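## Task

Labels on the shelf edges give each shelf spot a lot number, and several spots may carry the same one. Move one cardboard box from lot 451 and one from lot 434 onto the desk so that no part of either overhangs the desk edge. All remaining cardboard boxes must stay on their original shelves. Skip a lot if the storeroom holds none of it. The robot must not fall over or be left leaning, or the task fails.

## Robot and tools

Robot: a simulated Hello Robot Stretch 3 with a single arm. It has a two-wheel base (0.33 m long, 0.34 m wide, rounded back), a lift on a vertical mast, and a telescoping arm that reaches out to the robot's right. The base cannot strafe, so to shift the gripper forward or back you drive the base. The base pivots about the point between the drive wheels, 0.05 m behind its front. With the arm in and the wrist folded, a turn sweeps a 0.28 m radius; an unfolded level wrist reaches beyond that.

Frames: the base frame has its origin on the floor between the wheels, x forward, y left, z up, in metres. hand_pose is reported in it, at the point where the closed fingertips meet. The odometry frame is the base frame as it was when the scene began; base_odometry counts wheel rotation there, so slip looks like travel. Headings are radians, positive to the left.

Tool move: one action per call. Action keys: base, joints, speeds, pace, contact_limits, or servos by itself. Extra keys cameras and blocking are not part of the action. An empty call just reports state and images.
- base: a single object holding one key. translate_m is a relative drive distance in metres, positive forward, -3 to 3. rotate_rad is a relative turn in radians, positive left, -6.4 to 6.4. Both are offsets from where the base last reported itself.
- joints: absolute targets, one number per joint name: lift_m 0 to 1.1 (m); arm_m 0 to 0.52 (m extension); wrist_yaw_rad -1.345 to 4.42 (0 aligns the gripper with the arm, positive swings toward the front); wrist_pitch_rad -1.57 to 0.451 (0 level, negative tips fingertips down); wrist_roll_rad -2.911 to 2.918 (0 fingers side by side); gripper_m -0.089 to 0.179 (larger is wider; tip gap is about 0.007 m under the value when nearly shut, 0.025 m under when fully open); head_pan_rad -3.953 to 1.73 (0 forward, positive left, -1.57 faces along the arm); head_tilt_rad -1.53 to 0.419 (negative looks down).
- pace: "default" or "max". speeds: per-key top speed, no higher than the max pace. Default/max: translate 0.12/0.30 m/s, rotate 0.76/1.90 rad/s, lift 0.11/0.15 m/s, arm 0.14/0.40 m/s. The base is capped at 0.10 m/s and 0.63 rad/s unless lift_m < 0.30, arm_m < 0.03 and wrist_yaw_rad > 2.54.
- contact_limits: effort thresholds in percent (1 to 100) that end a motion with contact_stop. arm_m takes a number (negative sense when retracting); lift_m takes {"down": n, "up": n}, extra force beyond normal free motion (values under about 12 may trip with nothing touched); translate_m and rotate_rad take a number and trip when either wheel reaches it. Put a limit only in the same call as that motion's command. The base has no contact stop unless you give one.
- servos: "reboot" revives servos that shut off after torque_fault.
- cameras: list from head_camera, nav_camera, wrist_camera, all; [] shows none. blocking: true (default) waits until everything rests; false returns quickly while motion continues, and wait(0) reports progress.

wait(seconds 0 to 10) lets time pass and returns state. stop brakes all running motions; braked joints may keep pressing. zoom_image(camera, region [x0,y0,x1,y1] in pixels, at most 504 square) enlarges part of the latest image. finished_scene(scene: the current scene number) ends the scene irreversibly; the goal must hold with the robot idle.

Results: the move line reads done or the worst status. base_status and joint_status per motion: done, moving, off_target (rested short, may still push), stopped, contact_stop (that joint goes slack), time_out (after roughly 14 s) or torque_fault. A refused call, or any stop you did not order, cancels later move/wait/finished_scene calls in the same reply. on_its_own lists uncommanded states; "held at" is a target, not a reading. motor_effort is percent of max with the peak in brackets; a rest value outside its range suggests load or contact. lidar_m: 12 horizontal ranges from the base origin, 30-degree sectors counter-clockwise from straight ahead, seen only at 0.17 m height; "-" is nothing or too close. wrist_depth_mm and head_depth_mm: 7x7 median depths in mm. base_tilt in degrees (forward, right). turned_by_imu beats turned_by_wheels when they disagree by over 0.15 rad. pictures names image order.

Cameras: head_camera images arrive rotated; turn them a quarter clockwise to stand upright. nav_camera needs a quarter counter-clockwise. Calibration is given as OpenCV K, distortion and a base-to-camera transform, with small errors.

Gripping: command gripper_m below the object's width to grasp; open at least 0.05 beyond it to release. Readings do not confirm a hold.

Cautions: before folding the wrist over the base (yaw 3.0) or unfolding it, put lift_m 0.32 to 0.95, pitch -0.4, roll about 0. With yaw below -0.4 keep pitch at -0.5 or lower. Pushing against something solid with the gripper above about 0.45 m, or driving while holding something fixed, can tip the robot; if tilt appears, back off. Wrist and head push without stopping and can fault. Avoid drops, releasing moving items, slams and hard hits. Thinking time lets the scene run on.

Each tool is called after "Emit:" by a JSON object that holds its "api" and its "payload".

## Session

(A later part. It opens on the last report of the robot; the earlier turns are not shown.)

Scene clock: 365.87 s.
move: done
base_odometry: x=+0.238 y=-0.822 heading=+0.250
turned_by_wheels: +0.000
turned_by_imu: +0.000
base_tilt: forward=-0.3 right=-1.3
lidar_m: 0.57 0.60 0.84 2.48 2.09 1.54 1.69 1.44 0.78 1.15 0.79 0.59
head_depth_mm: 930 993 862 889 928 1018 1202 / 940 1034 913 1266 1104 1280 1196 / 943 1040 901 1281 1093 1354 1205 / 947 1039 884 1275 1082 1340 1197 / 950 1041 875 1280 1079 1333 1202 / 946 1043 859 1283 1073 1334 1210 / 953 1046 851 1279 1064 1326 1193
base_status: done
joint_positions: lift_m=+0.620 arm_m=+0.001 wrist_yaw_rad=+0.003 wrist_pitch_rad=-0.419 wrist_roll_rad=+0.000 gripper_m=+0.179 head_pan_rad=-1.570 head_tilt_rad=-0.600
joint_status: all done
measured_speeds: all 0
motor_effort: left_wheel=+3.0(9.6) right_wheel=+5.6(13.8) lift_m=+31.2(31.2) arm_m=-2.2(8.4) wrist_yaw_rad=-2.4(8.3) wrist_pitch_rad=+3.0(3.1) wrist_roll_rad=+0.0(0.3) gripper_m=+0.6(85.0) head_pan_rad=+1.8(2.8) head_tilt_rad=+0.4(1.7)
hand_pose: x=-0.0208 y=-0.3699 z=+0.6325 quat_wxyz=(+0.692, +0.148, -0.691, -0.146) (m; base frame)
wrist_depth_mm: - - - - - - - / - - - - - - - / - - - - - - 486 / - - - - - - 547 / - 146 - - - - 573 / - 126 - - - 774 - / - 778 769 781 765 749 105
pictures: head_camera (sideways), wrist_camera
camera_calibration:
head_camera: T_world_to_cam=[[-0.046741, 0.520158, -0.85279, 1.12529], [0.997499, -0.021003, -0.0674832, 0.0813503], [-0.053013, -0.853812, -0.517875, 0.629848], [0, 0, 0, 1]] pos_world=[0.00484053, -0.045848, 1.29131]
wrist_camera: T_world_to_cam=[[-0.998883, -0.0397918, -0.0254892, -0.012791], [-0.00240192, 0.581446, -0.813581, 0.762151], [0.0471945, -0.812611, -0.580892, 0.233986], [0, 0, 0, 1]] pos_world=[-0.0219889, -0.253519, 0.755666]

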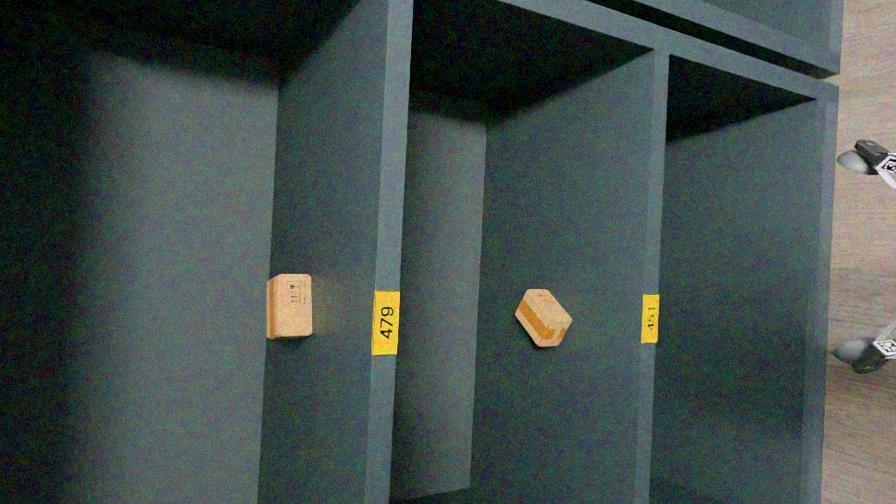

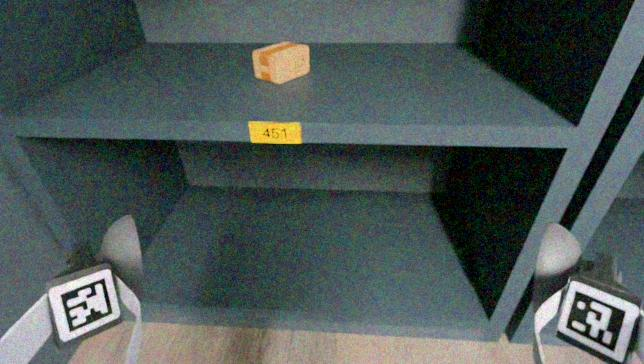

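Emit:
{"api": "move", "payload": {"base": {"rotate_rad": 0.46}, "pace": "max", "cameras": []}}

Emit:
{"api": "move", "payload": {"base": {"translate_m": -0.37}, "pace": "max", "cameras": []}}

Emit:
{"api": "move", "payload": {"base": {"rotate_rad": -0.46}, "pace": "max", "cameras": []}}

Emit:
{"api": "move", "payload": {"base": {"translate_m": 0.32}, "joints": {"wrist_yaw_rad": 0.65, "lift_m": 0.65, "arm_m": 0.15}, "pace": "max", "cameras": ["wrist_camera"]}}

Scene clock: 398.60 s.
move: done
base_odometry: x=+0.238 y=-0.822 heading=+0.710
turned_by_wheels: +0.460
turned_by_imu: +0.453
base_tilt: forward=-0.2 right=-1.3
lidar_m: 0.59 0.78 1.94 2.46 1.80 1.69 1.44 0.78 1.10 0.85 0.60 0.57
head_depth_mm: 928 1003 857 1201 1111 968 1175 / 975 1056 909 1274 1075 1292 1175 / 1013 1116 898 1336 1095 1362 1200 / 891 994 947 1275 1126 1383 1225 / 747 820 873 1014 1125 1324 1224 / 711 775 853 942 1049 1175 1193 / 649 695 744 806 876 969 1071
base_status: done
joint_positions: lift_m=+0.620 arm_m=+0.001 wrist_yaw_rad=+0.003 wrist_pitch_rad=-0.419 wrist_roll_rad=+0.000 gripper_m=+0.179 head_pan_rad=-1.570 head_tilt_rad=-0.600
joint_status: not commanded
measured_speeds: all 0
motor_effort: left_wheel=-8.2(12.4) right_wheel=+8.2(13.1) lift_m=+30.3(31.2) arm_m=+3.6(3.6) wrist_yaw_rad=-3.3(4.3) wrist_pitch_rad=+3.0(3.1) wrist_roll_rad=+0.2(0.3) gripper_m=+0.5(1.1) head_pan_rad=+1.7(2.5) head_tilt_rad=+1.9(2.9)
hand_pose: x=-0.0209 y=-0.3699 z=+0.6325 quat_wxyz=(+0.692, +0.148, -0.691, -0.146) (m; base frame)
wrist_depth_mm: 397 452 - - - - - / 410 455 - - - 572 - / 426 - - - - - - / 434 - - - - - - / 438 143 - - - - - / 118 126 890 867 - - - / - - 792 782 762 - 105
pictures: none
No camera images: "cameras" was empty.

Scene clock: 403.27 s.
move: done
base_odometry: x=-0.043 y=-1.063 heading=+0.709
turned_by_wheels: +0.000
turned_by_imu: +0.000
base_tilt: forward=-0.3 right=-1.2
lidar_m: 0.92 1.23 3.71 1.41 1.42 1.37 1.08 1.03 0.53 1.01 0.94 0.90
head_depth_mm: 789 855 891 604 1071 717 775 / 825 897 911 630 1106 880 1089 / 864 945 899 659 1097 879 1164 / 911 994 830 1220 1058 925 1156 / 956 1055 861 1288 1046 1275 1165 / 1008 1106 864 1304 1071 1332 1210 / 954 1017 849 1180 1106 1322 1210
base_status: done
joint_positions: lift_m=+0.620 arm_m=+0.001 wrist_yaw_rad=+0.003 wrist_pitch_rad=-0.419 wrist_roll_rad=+0.000 gripper_m=+0.179 head_pan_rad=-1.570 head_tilt_rad=-0.600
joint_status: not commanded
measured_speeds: all 0
motor_effort: left_wheel=-7.2(12.8) right_wheel=-2.1(11.2) lift_m=+29.9(31.1) arm_m=+4.3(5.0) wrist_yaw_rad=-2.2(4.1) wrist_pitch_rad=+3.0(3.1) wrist_roll_rad=-0.1(0.4) gripper_m=+0.5(1.2) head_pan_rad=+1.6(2.6) head_tilt_rad=+2.7(3.0)
hand_pose: x=-0.0209 y=-0.3699 z=+0.6325 quat_wxyz=(+0.692, +0.148, -0.691, -0.146) (m; base frame)
wrist_depth_mm: - - - - - - - / - - - 591 - - - / - - - - - - - / - - - - - - - / - 142 - - - 328 311 / - 141 - - - - - / 766 773 773 - - - 105
pictures: none
No camera images: "cameras" was empty.

Scene clock: 404.97 s.
move: done
base_odometry: x=-0.043 y=-1.063 heading=+0.250
turned_by_wheels: -0.460
turned_by_imu: -0.453
base_tilt: forward=-0.3 right=-1.3
lidar_m: 0.90 0.94 1.31 3.71 1.41 1.41 1.36 1.08 1.01 0.53 1.03 0.93
head_depth_mm: 797 876 923 637 1111 883 1175 / 421 465 791 600 1104 879 1162 / 428 477 526 587 682 820 1112 / 792 861 768 593 699 827 992 / 806 883 870 643 1073 866 1145 / 806 884 862 634 1069 883 1146 / 807 886 848 628 1061 879 1139
base_status: done
joint_positions: lift_m=+0.620 arm_m=+0.001 wrist_yaw_rad=+0.003 wrist_pitch_rad=-0.419 wrist_roll_rad=+0.000 gripper_m=+0.179 head_pan_rad=-1.570 head_tilt_rad=-0.600
joint_status: not commanded
measured_speeds: all 0
motor_effort: left_wheel=+7.5(12.2) right_wheel=-9.3(13.9) lift_m=+29.8(30.6) arm_m=+4.3(5.3) wrist_yaw_rad=-2.5(4.5) wrist_pitch_rad=+2.9(3.1) wrist_roll_rad=+0.0(0.3) gripper_m=+0.6(1.0) head_pan_rad=+1.8(2.6) head_tilt_rad=+2.9(3.1)
hand_pose: x=-0.0210 y=-0.3699 z=+0.6325 quat_wxyz=(+0.692, +0.148, -0.691, -0.146) (m; base frame)
wrist_depth_mm: - - - 259 263 - - / 525 - - - 283 - - / - - - - 314 - - / - - - 352 348 - - / - 389 - 389 387 - - / - 126 - 436 - - - / - - - 743 - - 105
pictures: none
No camera images: "cameras" was empty.

Scene clock: 409.13 s.
move: done
base_odometry: x=+0.267 y=-0.984 heading=+0.250
turned_by_wheels: +0.000
turned_by_imu: +0.000
base_tilt: forward=-0.3 right=-1.1
lidar_m: 0.58 0.61 0.85 2.51 2.20 1.63 1.68 1.37 0.63 0.99 0.75 0.60
head_depth_mm: 802 870 859 635 895 835 944 / 806 883 913 660 1105 880 423 / 805 888 898 654 1095 874 428 / 810 889 883 649 1088 897 453 / 812 892 765 642 1076 863 542 / 811 893 862 634 1068 885 1115 / 813 894 849 630 1063 880 1107
base_status: done
joint_positions: lift_m=+0.650 arm_m=+0.150 wrist_yaw_rad=+0.647 wrist_pitch_rad=-0.418 wrist_roll_rad=+0.000 gripper_m=+0.179 head_pan_rad=-1.570 head_tilt_rad=-0.600
joint_status: all done
measured_speeds: all 0
motor_effort: left_wheel=+7.1(11.8) right_wheel=+0.4(10.6) lift_m=+28.1(33.3) arm_m=+3.2(14.8) wrist_yaw_rad=+1.8(6.5) wrist_pitch_rad=+2.9(3.1) wrist_roll_rad=+0.1(0.3) gripper_m=+0.3(1.0) head_pan_rad=+1.5(2.5) head_tilt_rad=+2.9(3.7)
hand_pose: x=+0.1138 y=-0.4741 z=+0.6626 quat_wxyz=(+0.703, +0.359, -0.609, +0.081) (m; base frame)
wrist_depth_mm: 411 - - 702 - - - / 432 - - - - - - / 446 - - - - 386 - / 455 - - - - 368 - / - 143 - - - - - / - 126 - 321 302 299 297 / - - 780 - 278 255 105
pictures: wrist_camera
camera_calibration:
wrist_camera: T_world_to_cam=[[-0.774924, -0.631542, -0.0254522, -0.187724], [-0.350897, 0.463358, -0.813738, 0.831313], [0.525704, -0.621654, -0.580674, 0.196449], [0, 0, 0, 1]] pos_world=[0.0429597, -0.381628, 0.785766]

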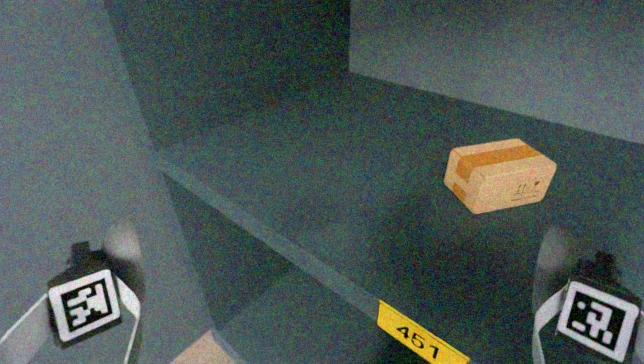

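Emit:
{"api": "move", "payload": {"base": {"translate_m": -0.062}, "joints": {"wrist_yaw_rad": 0.95, "arm_m": 0.33}, "cameras": ["wrist_camera"]}}

Scene clock: 427.03 s.
move: done
base_odometry: x=+0.207 y=-0.999 heading=+0.250
turned_by_wheels: +0.000
turned_by_imu: +0.000
base_tilt: forward=-0.4 right=-1.2
lidar_m: 0.64 0.67 0.94 2.78 1.87 1.59 1.62 1.31 0.60 0.99 0.80 0.66
head_depth_mm: 783 795 763 634 726 784 971 / 807 881 908 631 1025 833 419 / 806 885 898 654 1095 827 1136 / 806 886 886 646 1088 669 1157 / 809 884 815 641 1077 820 1150 / 808 891 756 633 1072 882 1147 / 809 891 842 629 1066 875 1139
base_status: done
joint_positions: lift_m=+0.650 arm_m=+0.330 wrist_yaw_rad=+0.947 wrist_pitch_rad=-0.418 wrist_roll_rad=+0.000 gripper_m=+0.179 head_pan_rad=-1.570 head_tilt_rad=-0.600
joint_status: all done
measured_speeds: all 0
motor_effort: left_wheel=-7.0(8.2) right_wheel=-6.0(13.0) lift_m=+25.9(31.4) arm_m=+12.9(15.1) wrist_yaw_rad=+2.1(5.5) wrist_pitch_rad=+2.9(3.0) wrist_roll_rad=-0.1(0.3) gripper_m=+0.1(1.1) head_pan_rad=+1.8(2.0) head_tilt_rad=+3.5(4.3)
hand_pose: x=+0.1607 y=-0.6061 z=+0.6626 quat_wxyz=(+0.683, +0.446, -0.548, +0.185) (m; base frame)
wrist_depth_mm: 428 - - - 611 - - / 449 - - - 648 - - / 469 - - - - - - / - - - - - - - / - 144 - - 288 272 - / - 126 302 301 287 265 296 / - - 272 263 260 255 105
pictures: wrist_camera
camera_calibration:
wrist_camera: T_world_to_cam=[[-0.553719, -0.832312, -0.0255094, -0.391946], [-0.472081, 0.339006, -0.813765, 0.853075], [0.685955, -0.438555, -0.580633, 0.174916], [0, 0, 0, 1]] pos_world=[0.0657083, -0.538709, 0.785766]

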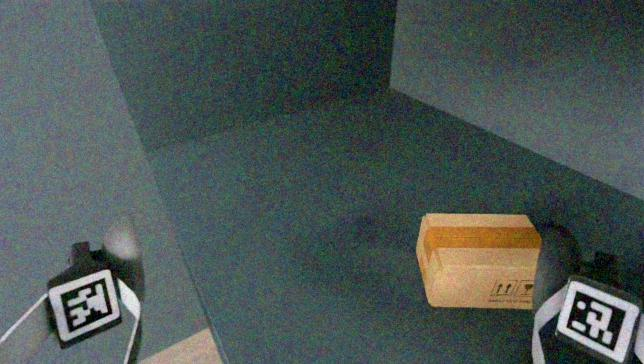

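Emit:
{"api": "move", "payload": {"base": {"translate_m": 0.005}, "joints": {"arm_m": 0.482}, "cameras": ["wrist_camera"]}}

Emit:
{"api": "move", "payload": {"joints": {"lift_m": 0.58}, "cameras": ["wrist_camera"]}}

Scene clock: 443.00 s.
move: done
base_odometry: x=+0.212 y=-0.998 heading=+0.250
turned_by_wheels: +0.000
turned_by_imu: +0.000
base_tilt: forward=-0.4 right=-1.4
lidar_m: 0.64 0.67 0.93 2.75 1.88 1.59 1.62 1.31 0.60 0.99 0.79 0.66
head_depth_mm: 780 805 775 633 738 791 942 / 804 882 910 629 1025 833 420 / 803 884 899 656 700 831 1136 / 806 886 886 647 776 871 1158 / 808 887 814 640 975 888 1149 / 810 889 776 634 1068 884 1142 / 809 892 848 626 1067 877 1147
base_status: done
joint_positions: lift_m=+0.650 arm_m=+0.482 wrist_yaw_rad=+0.947 wrist_pitch_rad=-0.418 wrist_roll_rad=+0.000 gripper_m=+0.179 head_pan_rad=-1.570 head_tilt_rad=-0.600
joint_status: all done
measured_speeds: all 0
motor_effort: left_wheel=+4.4(6.5) right_wheel=+5.1(8.7) lift_m=+26.4(26.5) arm_m=+13.0(15.1) wrist_yaw_rad=+1.6(3.2) wrist_pitch_rad=+2.9(3.0) wrist_roll_rad=-0.3(0.3) gripper_m=+0.6(1.0) head_pan_rad=+1.0(2.0) head_tilt_rad=+2.7(4.3)
hand_pose: x=+0.1607 y=-0.7581 z=+0.6626 quat_wxyz=(+0.683, +0.446, -0.548, +0.185) (m; base frame)
wrist_depth_mm: - - - 526 - 302 250 / - - - 574 - 312 260 / - - - - - 319 272 / - - - - - 331 279 / - 143 - - - 329 286 / 123 286 301 300 300 297 279 / 253 260 264 210 249 254 105
pictures: wrist_camera
camera_calibration:
wrist_camera: T_world_to_cam=[[-0.553502, -0.832457, -0.0255234, -0.51856], [-0.472173, 0.338898, -0.813757, 0.904529], [0.686067, -0.438365, -0.580644, 0.108388], [0, 0, 0, 1]] pos_world=[0.0657081, -0.690709, 0.785766]

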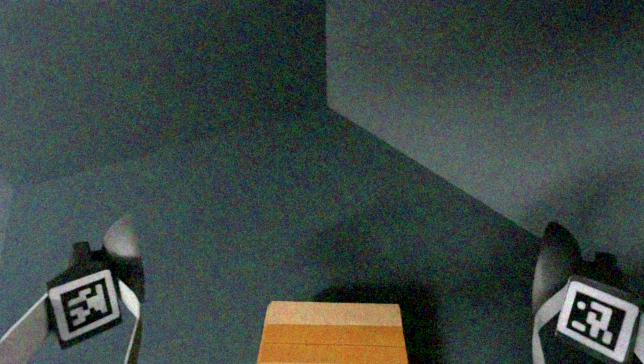

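Scene clock: 444.47 s.
move: done
base_odometry: x=+0.212 y=-0.998 heading=+0.250
turned_by_wheels: +0.000
turned_by_imu: +0.000
base_tilt: forward=-0.3 right=-1.2
lidar_m: 0.64 0.67 0.93 2.75 1.87 1.59 1.63 1.31 0.60 0.99 0.79 0.66
head_depth_mm: 781 805 775 634 738 791 938 / 804 882 912 631 1018 881 918 / 805 885 898 655 814 628 1087 / 806 883 883 646 791 872 1162 / 807 887 813 639 977 889 1151 / 811 887 775 636 1070 881 1152 / 813 894 845 628 1065 880 1143
base_status: not commanded
joint_positions: lift_m=+0.580 arm_m=+0.482 wrist_yaw_rad=+0.947 wrist_pitch_rad=-0.418 wrist_roll_rad=+0.000 gripper_m=+0.179 head_pan_rad=-1.570 head_tilt_rad=-0.600
joint_status: all done
measured_speeds: all 0
motor_effort: left_wheel=+4.5(5.2) right_wheel=+5.2(6.3) lift_m=+23.9(25.3) arm_m=+12.9(13.5) wrist_yaw_rad=+1.1(2.7) wrist_pitch_rad=+2.9(3.0) wrist_roll_rad=-0.2(0.3) gripper_m=+0.7(0.9) head_pan_rad=+0.6(1.8) head_tilt_rad=+3.2(4.0)
hand_pose: x=+0.1607 y=-0.7581 z=+0.5926 quat_wxyz=(+0.683, +0.446, -0.548, +0.185) (m; base frame)
wrist_depth_mm: - - - 525 - 302 250 / - - - - - 313 259 / - - - - - 321 270 / 313 302 308 308 304 303 278 / 268 248 256 183 244 250 249 / - 144 207 156 160 214 212 / 182 186 162 148 150 188 105
pictures: wrist_camera
camera_calibration:
wrist_camera: T_world_to_cam=[[-0.553502, -0.832457, -0.0255234, -0.520347], [-0.472173, 0.338898, -0.813757, 0.847566], [0.686067, -0.438365, -0.580644, 0.0677431], [0, 0, 0, 1]] pos_world=[0.0657081, -0.690709, 0.715766]

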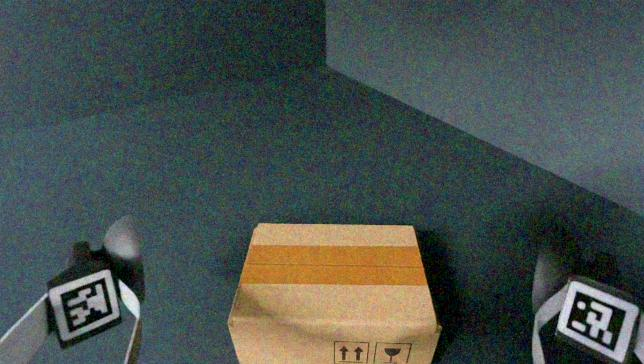

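Aligned. Lower, grip, lift.

Emit:
{"api": "move", "payload": {"joints": {"lift_m": 0.552}, "cameras": []}}

Emit:
{"api": "move", "payload": {"joints": {"gripper_m": 0.06}, "cameras": []}}

Emit:
{"api": "move", "payload": {"joints": {"lift_m": 0.63}, "cameras": ["wrist_camera"]}}

Emit:
{"api": "move", "payload": {"joints": {"arm_m": 0.0}, "speeds": {"arm_m": 0.25}, "cameras": []}}

Emit:
{"api": "move", "payload": {"joints": {"wrist_yaw_rad": 1.57, "lift_m": 0.85}, "pace": "max", "cameras": ["wrist_camera"]}}

Scene clock: 455.07 s.
move: done
base_odometry: x=+0.212 y=-0.998 heading=+0.250
turned_by_wheels: +0.000
turned_by_imu: +0.000
base_tilt: forward=-0.3 right=-1.2
lidar_m: 0.64 0.66 0.93 2.75 1.88 1.59 1.63 1.32 0.60 0.99 0.79 0.66
head_depth_mm: 783 808 773 634 739 791 941 / 802 881 910 631 1025 880 943 / 806 882 898 653 1019 659 1083 / 807 884 888 647 832 870 1156 / 806 887 813 641 1004 887 1155 / 807 889 778 633 1069 873 1151 / 814 893 848 625 1061 879 1139
base_status: not commanded
joint_positions: lift_m=+0.552 arm_m=+0.482 wrist_yaw_rad=+0.947 wrist_pitch_rad=-0.418 wrist_roll_rad=+0.000 gripper_m=+0.179 head_pan_rad=-1.570 head_tilt_rad=-0.600
joint_status: all done
measured_speeds: all 0
motor_effort: left_wheel=+4.7(5.0) right_wheel=+5.1(6.3) lift_m=+23.0(25.9) arm_m=+11.1(11.7) wrist_yaw_rad=+1.7(3.1) wrist_pitch_rad=+2.9(3.0) wrist_roll_rad=-0.1(0.4) gripper_m=+0.5(0.9) head_pan_rad=+0.9(1.8) head_tilt_rad=+2.2(3.1)
hand_pose: x=+0.1607 y=-0.7581 z=+0.5646 quat_wxyz=(+0.683, +0.446, -0.548, +0.185) (m; base frame)
wrist_depth_mm: - - - 526 - 302 250 / - - - - - 312 260 / 319 317 317 312 307 308 269 / 267 264 260 257 258 255 253 / 220 211 155 144 148 212 218 / 123 174 134 130 130 181 180 / - 158 156 149 146 158 107
pictures: none
No camera images: "cameras" was empty.

Scene clock: 456.80 s.
move: done
base_odometry: x=+0.212 y=-0.998 heading=+0.250
turned_by_wheels: +0.000
turned_by_imu: +0.000
base_tilt: forward=-0.2 right=-1.2
lidar_m: 0.64 0.67 0.93 2.75 1.88 1.59 1.63 1.31 0.60 0.99 0.79 0.66
head_depth_mm: 782 808 773 636 740 793 940 / 804 883 911 628 1019 881 942 / 802 884 897 654 1018 659 1084 / 808 887 887 646 831 867 1155 / 808 887 812 642 1010 888 1150 / 807 889 774 634 1072 881 1144 / 812 892 846 627 1062 879 1142
base_status: not commanded
joint_positions: lift_m=+0.552 arm_m=+0.482 wrist_yaw_rad=+0.947 wrist_pitch_rad=-0.417 wrist_roll_rad=+0.000 gripper_m=+0.061 head_pan_rad=-1.570 head_tilt_rad=-0.600
joint_status: all done
measured_speeds: all 0
motor_effort: left_wheel=+4.6(5.1) right_wheel=+6.0(6.2) lift_m=+23.4(24.1) arm_m=+10.0(11.4) wrist_yaw_rad=+2.1(2.8) wrist_pitch_rad=+2.6(3.0) wrist_roll_rad=+0.0(0.3) gripper_m=-13.1(86.9) head_pan_rad=+1.5(1.7) head_tilt_rad=+2.6(3.3)
hand_pose: x=+0.1609 y=-0.7582 z=+0.5650 quat_wxyz=(+0.683, +0.446, -0.549, +0.185) (m; base frame)
wrist_depth_mm: - - - 526 - 301 250 / - - - - - 313 260 / 307 318 314 312 308 309 271 / 267 266 263 175 258 256 254 / 221 219 150 144 143 213 211 / 187 186 134 134 132 176 180 / 167 154 156 153 155 151 158
pictures: none
No camera images: "cameras" was empty.

Scene clock: 458.33 s.
move: done
base_odometry: x=+0.212 y=-0.998 heading=+0.250
turned_by_wheels: +0.000
turned_by_imu: +0.000
base_tilt: forward=-0.3 right=-0.9
lidar_m: 0.64 0.67 0.93 2.75 1.88 1.59 1.63 1.32 0.60 0.99 0.79 0.66
head_depth_mm: 780 807 778 632 742 791 942 / 806 885 911 631 1019 856 441 / 803 883 899 656 723 829 1134 / 806 886 883 648 773 870 1156 / 808 888 813 642 941 889 1149 / 810 889 774 632 1000 883 1145 / 812 895 845 626 1063 878 1145
base_status: not commanded
joint_positions: lift_m=+0.630 arm_m=+0.482 wrist_yaw_rad=+0.947 wrist_pitch_rad=-0.421 wrist_roll_rad=+0.000 gripper_m=+0.061 head_pan_rad=-1.570 head_tilt_rad=-0.600
joint_status: all done
measured_speeds: all 0
motor_effort: left_wheel=+4.8(5.0) right_wheel=+5.6(6.2) lift_m=+29.9(34.9) arm_m=+9.4(10.5) wrist_yaw_rad=+2.0(2.9) wrist_pitch_rad=+3.5(3.6) wrist_roll_rad=+0.1(0.3) gripper_m=-12.4(13.4) head_pan_rad=+1.5(1.6) head_tilt_rad=+2.1(2.8)
hand_pose: x=+0.1604 y=-0.7579 z=+0.6419 quat_wxyz=(+0.683, +0.447, -0.547, +0.184) (m; base frame)
wrist_depth_mm: - - - 534 - 304 250 / - - - 564 - 313 259 / - - - - - 318 271 / - - - 175 175 337 280 / 319 318 149 146 145 320 295 / 282 264 137 136 136 263 270 / 252 230 229 153 227 125 237
pictures: wrist_camera
camera_calibration:
wrist_camera: T_world_to_cam=[[-0.553552, -0.832421, -0.0256046, -0.518988], [-0.47414, 0.340276, -0.812036, 0.887777], [0.684669, -0.437364, -0.583045, 0.0992197], [0, 0, 0, 1]] pos_world=[0.0657111, -0.690711, 0.765468]

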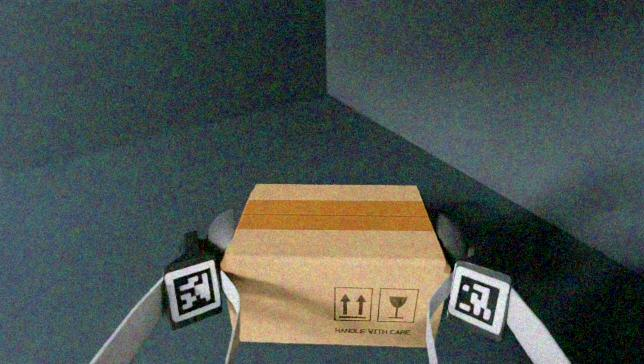

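Scene clock: 462.33 s.
move: done
base_odometry: x=+0.212 y=-0.998 heading=+0.250
turned_by_wheels: +0.000
turned_by_imu: +0.000
base_tilt: forward=-0.3 right=-1.3
lidar_m: 0.64 0.67 0.93 2.75 1.88 1.59 1.63 1.31 0.60 0.99 0.79 0.66
head_depth_mm: 784 808 777 636 742 793 940 / 805 884 910 631 1025 879 1014 / 806 883 901 655 1095 873 1167 / 806 882 882 647 1087 870 1157 / 807 887 814 640 1081 889 1151 / 811 890 775 636 1072 883 1146 / 811 892 846 626 1065 877 1146
base_status: not commanded
joint_positions: lift_m=+0.630 arm_m=+0.001 wrist_yaw_rad=+0.947 wrist_pitch_rad=-0.422 wrist_roll_rad=+0.000 gripper_m=+0.061 head_pan_rad=-1.570 head_tilt_rad=-0.600
joint_status: all done
measured_speeds: all 0
motor_effort: left_wheel=+4.7(5.0) right_wheel=+5.7(6.5) lift_m=+26.8(30.4) arm_m=-12.9(15.2) wrist_yaw_rad=+1.4(3.4) wrist_pitch_rad=+3.6(3.6) wrist_roll_rad=+0.0(0.3) gripper_m=-12.7(13.0) head_pan_rad=+0.7(1.6) head_tilt_rad=+1.8(2.7)
hand_pose: x=+0.1603 y=-0.2764 z=+0.6418 quat_wxyz=(+0.683, +0.447, -0.547, +0.184) (m; base frame)
wrist_depth_mm: 433 464 - - - 775 - / 455 - - - - - - / 477 - - - - - - / 534 - - 175 174 - - / - 606 149 146 145 - 319 / - 123 137 136 136 122 - / - 123 761 154 150 - -
pictures: none
No camera images: "cameras" was empty.

Scene clock: 464.60 s.
move: done
base_odometry: x=+0.212 y=-0.998 heading=+0.250
turned_by_wheels: +0.000
turned_by_imu: +0.000
base_tilt: forward=-0.4 right=-1.1
lidar_m: 0.64 0.67 0.93 2.75 1.88 1.59 1.63 1.31 0.60 0.99 0.79 0.66
head_depth_mm: 782 806 777 635 739 792 866 / 801 885 911 629 1026 881 - / 806 884 899 654 1092 875 296 / 809 886 882 646 1092 871 1126 / 807 888 817 639 1084 888 1150 / 809 889 776 634 1075 888 1147 / 810 892 847 627 1065 880 1136
base_status: not commanded
joint_positions: lift_m=+0.850 arm_m=+0.001 wrist_yaw_rad=+1.567 wrist_pitch_rad=-0.422 wrist_roll_rad=+0.000 gripper_m=+0.061 head_pan_rad=-1.570 head_tilt_rad=-0.600
joint_status: all done
measured_speeds: all 0
motor_effort: left_wheel=+4.5(5.0) right_wheel=+5.5(6.4) lift_m=+28.9(34.0) arm_m=-5.4(13.4) wrist_yaw_rad=+2.1(10.4) wrist_pitch_rad=+3.6(3.8) wrist_roll_rad=-0.1(0.2) gripper_m=-12.1(13.0) head_pan_rad=+1.0(1.5) head_tilt_rad=+1.2(2.1)
hand_pose: x=+0.2025 y=-0.1464 z=+0.8617 quat_wxyz=(+0.595, +0.593, -0.385, +0.383) (m; base frame)
wrist_depth_mm: - - - 516 - - - / - - - 556 - - - / - - - 614 - - - / - - - 176 - - - / - - 149 146 145 - - / - - 137 136 136 122 - / - 982 963 153 961 - -
pictures: wrist_camera
camera_calibration:
wrist_camera: T_world_to_cam=[[0.0332253, -0.99912, -0.0256018, -0.124305], [-0.584603, 0.00134882, -0.811319, 0.850149], [0.810639, 0.0419232, -0.584043, 0.511452], [0, 0, 0, 1]] pos_world=[0.0865266, -0.146784, 0.985269]

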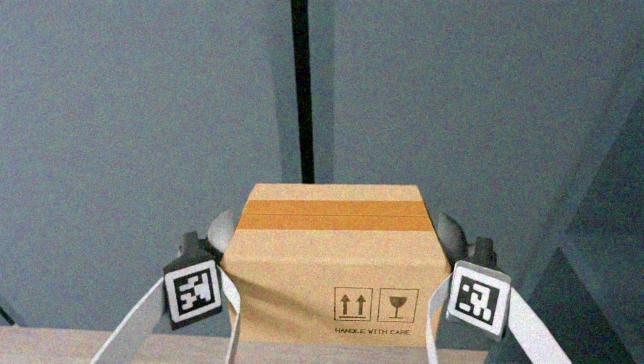

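Emit:
{"api": "move", "payload": {"base": {"translate_m": -0.36}, "pace": "max", "cameras": []}}

Emit:
{"api": "move", "payload": {"base": {"rotate_rad": -1.6}, "pace": "max", "cameras": []}}

Emit:
{"api": "move", "payload": {"base": {"translate_m": -1.3}, "pace": "max", "cameras": ["head_camera"]}}

Emit:
{"api": "move", "payload": {"base": {"translate_m": -0.35}, "pace": "max", "cameras": ["head_camera", "nav_camera"]}}

Scene clock: 479.67 s.
move: done
base_odometry: x=-0.137 y=-1.087 heading=+0.250
turned_by_wheels: +0.000
turned_by_imu: +0.000
base_tilt: forward=-0.3 right=-1.2
lidar_m: 1.00 1.04 1.45 3.72 1.35 1.31 1.27 1.00 1.01 0.53 1.03 1.02
head_depth_mm: 795 874 924 635 1112 886 1239 / 796 875 913 628 1101 879 - / 803 876 900 621 1092 875 297 / 421 470 524 587 683 821 862 / 423 465 517 595 685 816 1096 / 805 886 859 634 1070 860 1146 / 806 884 847 628 1059 877 1142
base_status: done
joint_positions: lift_m=+0.850 arm_m=+0.001 wrist_yaw_rad=+1.567 wrist_pitch_rad=-0.422 wrist_roll_rad=+0.000 gripper_m=+0.061 head_pan_rad=-1.570 head_tilt_rad=-0.600
joint_status: not commanded
measured_speeds: all 0
motor_effort: left_wheel=-4.8(11.6) right_wheel=-5.3(14.4) lift_m=+26.4(26.8) arm_m=+13.6(13.9) wrist_yaw_rad=+2.1(3.3) wrist_pitch_rad=+3.7(3.9) wrist_roll_rad=+0.0(0.3) gripper_m=-12.4(12.8) head_pan_rad=+0.6(1.4) head_tilt_rad=-0.1(1.6)
hand_pose: x=+0.2025 y=-0.1464 z=+0.8617 quat_wxyz=(+0.595, +0.593, -0.385, +0.383) (m; base frame)
wrist_depth_mm: - - - 847 - - - / - - - 905 - - - / - - - - - - - / - - - - - - - / - - 150 146 145 - - / - 124 137 136 136 - - / - 993 976 153 973 126 -
pictures: none
No camera images: "cameras" was empty.

Scene clock: 483.17 s.
move: done
base_odometry: x=-0.137 y=-1.087 heading=-1.350
turned_by_wheels: -1.600
turned_by_imu: -1.575
base_tilt: forward=-0.3 right=-1.1
lidar_m: 0.53 1.02 1.03 1.00 1.04 1.42 3.70 1.35 1.31 1.27 1.00 1.02
head_depth_mm: 1041 1145 1271 1431 1622 1500 1350 / 1041 1144 1260 1433 1638 1491 - / 1044 1147 1266 1428 1636 1487 297 / 1039 1147 1271 1431 1643 1470 1198 / 1043 1150 1272 1429 1634 1462 1224 / 1048 1151 1278 1448 1634 1461 1221 / 1061 1164 1288 1453 1631 1441 1211
base_status: done
joint_positions: lift_m=+0.850 arm_m=+0.001 wrist_yaw_rad=+1.567 wrist_pitch_rad=-0.422 wrist_roll_rad=+0.000 gripper_m=+0.061 head_pan_rad=-1.570 head_tilt_rad=-0.600
joint_status: not commanded
measured_speeds: all 0
motor_effort: left_wheel=+7.7(13.1) right_wheel=-10.0(13.4) lift_m=+27.5(28.4) arm_m=+3.0(13.5) wrist_yaw_rad=+2.1(3.5) wrist_pitch_rad=+3.7(3.8) wrist_roll_rad=+0.0(0.3) gripper_m=-12.2(12.8) head_pan_rad=+0.5(1.3) head_tilt_rad=-0.8(1.2)
hand_pose: x=+0.2025 y=-0.1464 z=+0.8617 quat_wxyz=(+0.595, +0.593, -0.385, +0.383) (m; base frame)
wrist_depth_mm: - - - - - - - / - - - - - - 857 / - - - - - - 894 / - - 550 175 175 - - / - - 149 146 145 152 - / - 124 137 136 136 - - / - - 152 151 148 - 933
pictures: none
No camera images: "cameras" was empty.

Scene clock: 497.13 s.
move: done
base_odometry: x=-0.422 y=+0.181 heading=-1.349
turned_by_wheels: +0.000
turned_by_imu: -0.001
base_tilt: forward=-0.4 right=-1.3
lidar_m: 1.82 1.42 1.04 1.01 1.05 1.44 2.45 1.30 0.67 0.85 0.86 1.80
head_depth_mm: 1044 1147 1279 1131 841 732 1307 / 1046 1148 1274 1121 836 973 - / 1046 1150 1277 1111 832 1151 296 / 1047 1150 1282 1101 824 1359 1199 / 1049 1150 1281 1091 816 1340 1222 / 1047 1150 1276 1082 810 1262 1192 / 1049 1154 1274 1368 805 1344 1215
base_status: done
joint_positions: lift_m=+0.850 arm_m=+0.001 wrist_yaw_rad=+1.567 wrist_pitch_rad=-0.422 wrist_roll_rad=+0.000 gripper_m=+0.061 head_pan_rad=-1.570 head_tilt_rad=-0.600
joint_status: not commanded
measured_speeds: all 0
motor_effort: left_wheel=-0.5(9.9) right_wheel=-10.4(14.8) lift_m=+31.0(32.1) arm_m=-13.0(13.5) wrist_yaw_rad=+1.5(3.2) wrist_pitch_rad=+3.7(3.9) wrist_roll_rad=-0.1(0.3) gripper_m=-12.1(12.9) head_pan_rad=+0.6(1.3) head_tilt_rad=-2.0(2.9)
hand_pose: x=+0.2025 y=-0.1464 z=+0.8617 quat_wxyz=(+0.595, +0.593, -0.385, +0.383) (m; base frame)
wrist_depth_mm: - - - - - - - / - - - - - - - / - - - - - - - / - - - - - - - / - - 149 146 145 - - / - 124 136 136 135 - - / - 966 962 153 976 963 -
pictures: head_camera (sideways)
camera_calibration:
head_camera: T_world_to_cam=[[-0.0467536, 0.519896, -0.852949, 1.12549], [0.997499, -0.0210196, -0.067489, 0.0813571], [-0.0530159, -0.853971, -0.517613, 0.629501], [0, 0, 0, 1]] pos_world=[0.00484048, -0.0458493, 1.29131]

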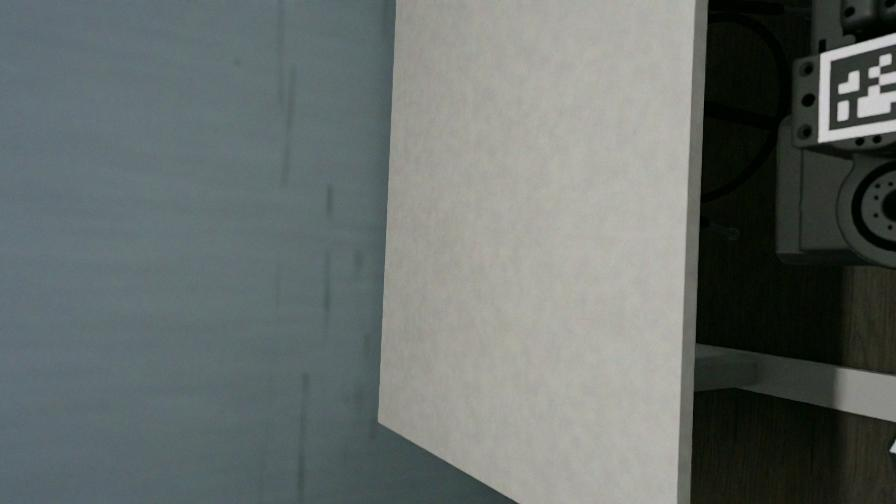

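Scene clock: 501.60 s.
move: done
base_odometry: x=-0.499 y=+0.523 heading=-1.349
turned_by_wheels: +0.000
turned_by_imu: +0.000
base_tilt: forward=-0.2 right=-1.3
lidar_m: 2.17 1.43 1.05 1.01 1.05 1.45 2.11 1.79 1.05 0.63 0.99 1.79
head_depth_mm: 1038 1145 1273 1135 841 736 1345 / 1045 1156 1278 1126 835 727 - / 1043 1145 1272 1113 829 726 296 / 1040 1152 1273 1102 822 1355 1177 / 1045 1148 1274 1090 818 1010 1173 / 1045 1147 1272 1075 812 1338 1212 / 1048 1148 1280 1067 804 1328 1208
base_status: done
joint_positions: lift_m=+0.850 arm_m=+0.001 wrist_yaw_rad=+1.567 wrist_pitch_rad=-0.422 wrist_roll_rad=+0.000 gripper_m=+0.061 head_pan_rad=-1.570 head_tilt_rad=-0.600
joint_status: not commanded
measured_speeds: all 0
motor_effort: left_wheel=-1.0(10.1) right_wheel=-10.5(15.2) lift_m=+30.2(31.3) arm_m=-12.4(13.5) wrist_yaw_rad=+1.8(3.0) wrist_pitch_rad=+3.7(3.8) wrist_roll_rad=+0.2(0.4) gripper_m=-12.3(13.1) head_pan_rad=+0.0(0.7) head_tilt_rad=-2.7(3.5)
hand_pose: x=+0.2025 y=-0.1464 z=+0.8617 quat_wxyz=(+0.595, +0.593, -0.385, +0.383) (m; base frame)
wrist_depth_mm: - - - - - - - / - - - - - - - / - - - - - - - / - - - - - - - / - - 149 146 145 - - / - 124 137 136 136 - - / - 993 977 153 977 958 -
pictures: head_camera (sideways), nav_camera (sideways)
camera_calibration:
head_camera: T_world_to_cam=[[-0.0467536, 0.519896, -0.852949, 1.12549], [0.997499, -0.0210196, -0.067489, 0.0813571], [-0.0530159, -0.853971, -0.517613, 0.629501], [0, 0, 0, 1]] pos_world=[0.00484048, -0.0458493, 1.29131]
nav_camera: T_world_to_cam=[[0.0175182, -0.542463, 0.839897, -1.04988], [-0.999788, -0.018573, 0.00885738, 0.0447945], [0.0107946, -0.839874, -0.542673, 0.659432], [0, 0, 0, 1]] pos_world=[0.0560587, -0.0148506, 1.23925]

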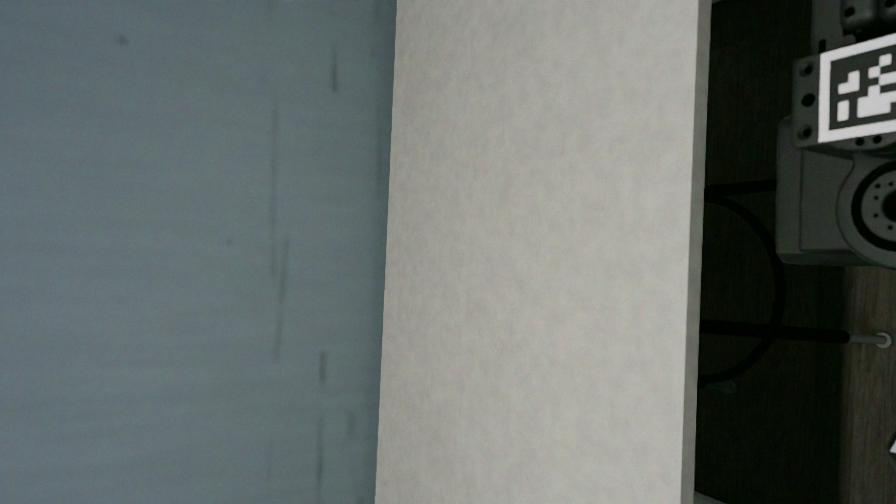

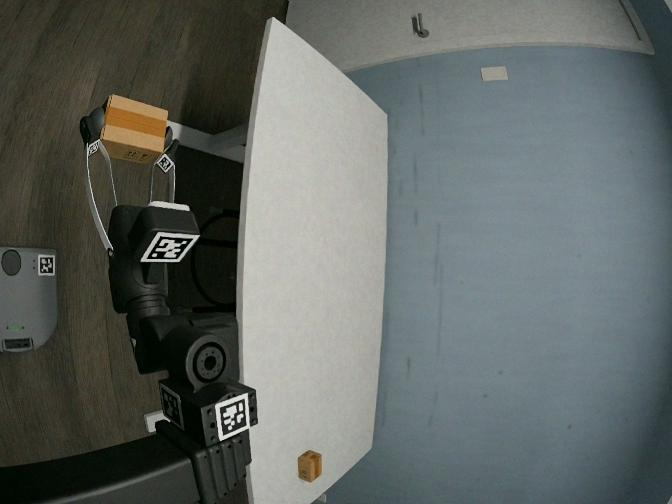

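Emit:
{"api": "move", "payload": {"joints": {"wrist_yaw_rad": 0.0, "arm_m": 0.34}, "cameras": []}}

Emit:
{"api": "move", "payload": {"joints": {"lift_m": 0.75}, "cameras": []}}

Emit:
{"api": "move", "payload": {"joints": {"lift_m": 0.731}, "speeds": {"lift_m": 0.03}, "cameras": ["wrist_camera"]}}

Scene clock: 512.17 s.
move: done
base_odometry: x=-0.499 y=+0.523 heading=-1.349
turned_by_wheels: +0.000
turned_by_imu: +0.000
base_tilt: forward=-0.2 right=-1.1
lidar_m: 2.16 1.42 1.04 1.01 1.05 1.45 2.11 1.79 1.05 0.63 0.99 1.79
head_depth_mm: 1040 1145 1268 1133 361 288 - / 1049 1142 1274 451 358 703 1241 / 1040 1140 1268 489 773 724 1238 / 1047 1147 1269 512 794 1359 1199 / 1044 1148 1269 1092 814 1001 1169 / 1044 1147 1279 1078 810 1347 1221 / 1048 1144 1276 1062 804 1336 1217
base_status: not commanded
joint_positions: lift_m=+0.850 arm_m=+0.340 wrist_yaw_rad=+0.003 wrist_pitch_rad=-0.422 wrist_roll_rad=+0.000 gripper_m=+0.061 head_pan_rad=-1.570 head_tilt_rad=-0.600
joint_status: all done
measured_speeds: all 0
motor_effort: left_wheel=-0.9(1.7) right_wheel=-9.8(10.8) lift_m=+29.1(30.4) arm_m=+13.0(14.7) wrist_yaw_rad=-3.5(7.5) wrist_pitch_rad=+3.7(3.8) wrist_roll_rad=+0.0(0.3) gripper_m=-12.4(12.9) head_pan_rad=-0.6(1.1) head_tilt_rad=-4.3(4.3)
hand_pose: x=-0.0208 y=-0.7088 z=+0.8617 quat_wxyz=(+0.692, +0.150, -0.691, -0.148) (m; base frame)
wrist_depth_mm: - - - - - - - / - - - - - - - / - - - - - - - / - - - 175 - - - / - - 149 146 145 - - / - - 137 136 136 122 - / - - 148 149 147 - -
pictures: none
No camera images: "cameras" was empty.

Scene clock: 513.90 s.
move: done
base_odometry: x=-0.499 y=+0.523 heading=-1.349
turned_by_wheels: +0.000
turned_by_imu: +0.000
base_tilt: forward=-0.4 right=-1.2
lidar_m: 2.17 1.42 1.05 1.01 1.05 1.45 2.10 1.79 1.05 0.63 0.98 1.79
head_depth_mm: 1044 1142 1271 1137 840 714 316 / 1043 1148 1268 1123 756 381 331 / 1041 1149 1271 1109 538 724 1239 / 1047 1148 1268 1104 566 1355 1198 / 1047 1148 1271 1090 815 1001 1174 / 1052 1147 1271 1076 810 1344 1214 / 1050 1152 1278 1071 805 1347 1210
base_status: not commanded
joint_positions: lift_m=+0.750 arm_m=+0.340 wrist_yaw_rad=+0.003 wrist_pitch_rad=-0.422 wrist_roll_rad=+0.000 gripper_m=+0.061 head_pan_rad=-1.570 head_tilt_rad=-0.600
joint_status: all done
measured_speeds: all 0
motor_effort: left_wheel=-1.7(1.7) right_wheel=-10.2(10.8) lift_m=+24.8(28.3) arm_m=+10.3(13.1) wrist_yaw_rad=-2.8(4.6) wrist_pitch_rad=+3.7(3.8) wrist_roll_rad=+0.0(0.3) gripper_m=-12.6(12.6) head_pan_rad=-0.4(1.0) head_tilt_rad=-3.6(4.8)
hand_pose: x=-0.0208 y=-0.7088 z=+0.7617 quat_wxyz=(+0.692, +0.150, -0.691, -0.148) (m; base frame)
wrist_depth_mm: - - - - - - - / - - - - - - - / - - - - - - - / - - - 175 - - - / - - 149 146 145 - - / - - 137 136 136 122 - / - - 149 149 148 - -
pictures: none
No camera images: "cameras" was empty.

Scene clock: 514.97 s.
move: done
base_odometry: x=-0.499 y=+0.523 heading=-1.349
turned_by_wheels: +0.000
turned_by_imu: +0.000
base_tilt: forward=-0.2 right=-1.2
lidar_m: 2.17 1.42 1.05 1.01 1.05 1.45 2.10 1.80 1.05 0.63 0.99 1.80
head_depth_mm: 1044 1141 1269 1130 844 733 1191 / 1045 1147 1278 1123 782 395 349 / 1045 1151 1272 1111 546 722 1232 / 1042 1151 1271 1100 576 1353 1200 / 1047 1144 1275 1088 815 999 1174 / 1047 1151 1275 1081 810 1335 1226 / 1046 1146 1277 1066 806 1343 1217
base_status: not commanded
joint_positions: lift_m=+0.731 arm_m=+0.340 wrist_yaw_rad=+0.003 wrist_pitch_rad=-0.393 wrist_roll_rad=+0.000 gripper_m=+0.061 head_pan_rad=-1.570 head_tilt_rad=-0.600
joint_status: all done
measured_speeds: all 0
motor_effort: left_wheel=-1.3(1.8) right_wheel=-10.2(10.7) lift_m=+20.1(24.9) arm_m=+8.8(10.3) wrist_yaw_rad=-3.3(4.4) wrist_pitch_rad=-1.9(3.7) wrist_roll_rad=+0.1(0.3) gripper_m=-12.3(12.6) head_pan_rad=-0.5(1.1) head_tilt_rad=-4.2(5.2)
hand_pose: x=-0.0208 y=-0.7125 z=+0.7494 quat_wxyz=(+0.694, +0.139, -0.693, -0.137) (m; base frame)
wrist_depth_mm: - - - - - - - / - - - - - - - / - - - - - - - / - - - 168 166 - - / - - 149 143 142 - - / - - 134 136 136 122 - / - - 151 153 152 - -
pictures: wrist_camera
camera_calibration:
wrist_camera: T_world_to_cam=[[-0.998878, -0.040519, -0.0245032, -0.0246849], [-0.00239864, 0.560104, -0.828419, 1.05243], [0.047291, -0.827431, -0.559573, -0.00304057], [0, 0, 0, 1]] pos_world=[-0.021989, -0.592986, 0.869546]

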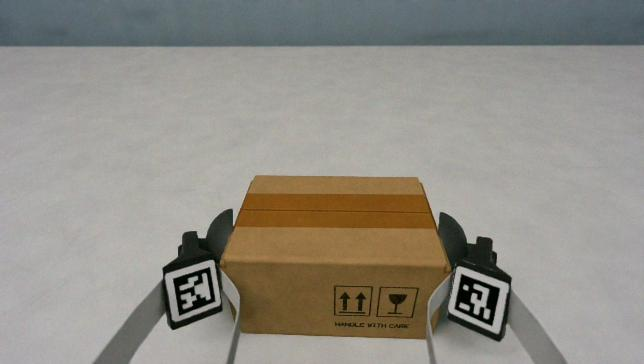

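Emit:
{"api": "move", "payload": {"joints": {"gripper_m": 0.179}, "cameras": []}}

Emit:
{"api": "move", "payload": {"joints": {"lift_m": 0.85}, "cameras": []}}

Emit:
{"api": "move", "payload": {"joints": {"arm_m": 0.0}, "speeds": {"arm_m": 0.25}, "cameras": ["nav_camera"]}}

Scene clock: 521.47 s.
move: done
base_odometry: x=-0.499 y=+0.523 heading=-1.349
turned_by_wheels: +0.000
turned_by_imu: +0.000
base_tilt: forward=-0.2 right=-1.1
lidar_m: 2.17 1.42 1.04 1.01 1.05 1.44 2.11 1.79 1.05 0.63 0.99 1.79
head_depth_mm: 1044 1148 1273 1135 841 732 1188 / 1037 1144 1272 1122 780 394 350 / 1038 1150 1275 1111 549 724 1233 / 1042 1147 1277 1099 576 1355 1197 / 1045 1147 1285 1088 792 1002 1170 / 1048 1157 1273 1084 809 1342 1218 / 1047 1150 1272 1066 802 1333 1215
base_status: not commanded
joint_positions: lift_m=+0.731 arm_m=+0.340 wrist_yaw_rad=+0.003 wrist_pitch_rad=-0.412 wrist_roll_rad=+0.000 gripper_m=+0.179 head_pan_rad=-1.570 head_tilt_rad=-0.600
joint_status: all done
measured_speeds: all 0
motor_effort: left_wheel=-1.1(1.6) right_wheel=-10.0(10.7) lift_m=+25.6(25.9) arm_m=+1.9(4.4) wrist_yaw_rad=-2.4(4.7) wrist_pitch_rad=+1.9(2.0) wrist_roll_rad=+0.0(0.3) gripper_m=+0.8(83.0) head_pan_rad=-0.4(1.4) head_tilt_rad=-4.9(5.4)
hand_pose: x=-0.0208 y=-0.7101 z=+0.7450 quat_wxyz=(+0.693, +0.146, -0.692, -0.144) (m; base frame)
wrist_depth_mm: - - - - - - - / - - - - - - - / - - - - - - - / - - 159 158 157 - - / - 142 137 136 135 - - / - 126 145 143 141 - - / - - - - - - 105
pictures: none
No camera images: "cameras" was empty.

Scene clock: 523.37 s.
move: done
base_odometry: x=-0.499 y=+0.523 heading=-1.349
turned_by_wheels: +0.000
turned_by_imu: +0.000
base_tilt: forward=-0.2 right=-1.2
lidar_m: 2.17 1.43 1.05 1.01 1.05 1.45 2.11 1.80 1.05 0.63 0.99 1.80
head_depth_mm: 1041 1149 1270 1132 360 288 - / 1042 1149 1275 451 358 705 1239 / 1043 1148 1273 489 773 724 1231 / 1046 1148 1277 512 791 1357 1197 / 1047 1150 1278 1094 814 1006 1169 / 1048 1149 1276 1075 813 1341 1213 / 1045 1151 1276 1069 804 1328 1213
base_status: not commanded
joint_positions: lift_m=+0.850 arm_m=+0.340 wrist_yaw_rad=+0.003 wrist_pitch_rad=-0.413 wrist_roll_rad=+0.000 gripper_m=+0.179 head_pan_rad=-1.570 head_tilt_rad=-0.600
joint_status: all done
measured_speeds: all 0
motor_effort: left_wheel=-1.2(1.7) right_wheel=-10.6(10.7) lift_m=+28.5(33.9) arm_m=-1.0(2.3) wrist_yaw_rad=-2.4(4.3) wrist_pitch_rad=+1.9(2.0) wrist_roll_rad=-0.2(0.3) gripper_m=+0.8(1.3) head_pan_rad=-1.1(1.6) head_tilt_rad=-5.4(5.9)
hand_pose: x=-0.0208 y=-0.7100 z=+0.8638 quat_wxyz=(+0.693, +0.146, -0.691, -0.144) (m; base frame)
wrist_depth_mm: - - - - - - - / - - - - - - - / - - - - - - - / - - - - - - - / - 143 - - - - - / - 126 - - - - - / - - - 226 225 - 105
pictures: none
No camera images: "cameras" was empty.

Scene clock: 526.77 s.
move: done
base_odometry: x=-0.499 y=+0.523 heading=-1.349
turned_by_wheels: +0.000
turned_by_imu: +0.000
base_tilt: forward=-0.4 right=-1.3
lidar_m: 2.17 1.42 1.05 1.01 1.05 1.44 2.10 1.80 1.05 0.63 0.99 1.80
head_depth_mm: 1046 1148 1276 1133 845 734 1345 / 1048 1150 1278 1119 834 705 - / 1042 1148 1274 1111 831 687 350 / 1049 1149 1275 1100 817 329 307 / 1051 1147 1271 1090 818 717 1135 / 1043 1148 1271 1077 810 712 1215 / 1050 1146 1279 1065 805 1337 1214
base_status: not commanded
joint_positions: lift_m=+0.850 arm_m=+0.001 wrist_yaw_rad=+0.003 wrist_pitch_rad=-0.413 wrist_roll_rad=+0.000 gripper_m=+0.179 head_pan_rad=-1.570 head_tilt_rad=-0.600
joint_status: all done
measured_speeds: all 0
motor_effort: left_wheel=-1.0(1.7) right_wheel=-10.5(10.7) lift_m=+25.8(29.1) arm_m=-13.1(14.5) wrist_yaw_rad=-1.4(4.7) wrist_pitch_rad=+2.0(2.1) wrist_roll_rad=+0.1(0.3) gripper_m=+0.7(1.2) head_pan_rad=-0.6(1.2) head_tilt_rad=-4.2(6.0)
hand_pose: x=-0.0208 y=-0.3706 z=+0.8638 quat_wxyz=(+0.693, +0.146, -0.691, -0.144) (m; base frame)
wrist_depth_mm: - - - - - - - / - - - - - - - / - - - 486 - - - / - - - - - - - / - 142 - - - - - / - 144 - - - - - / - - - - - - 105
pictures: nav_camera (sideways)
camera_calibration:
nav_camera: T_world_to_cam=[[0.0175172, -0.542766, 0.839702, -1.04964], [-0.999788, -0.0185757, 0.00884985, 0.0448038], [0.0107946, -0.839679, -0.542976, 0.659811], [0, 0, 0, 1]] pos_world=[0.0560587, -0.0148493, 1.23925]

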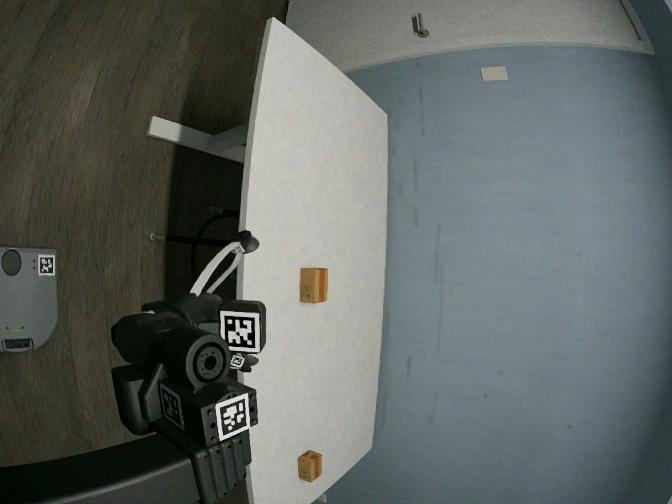

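Emit:
{"api": "finished_scene", "payload": {"scene": 2}}

The scene is finished: the task was done.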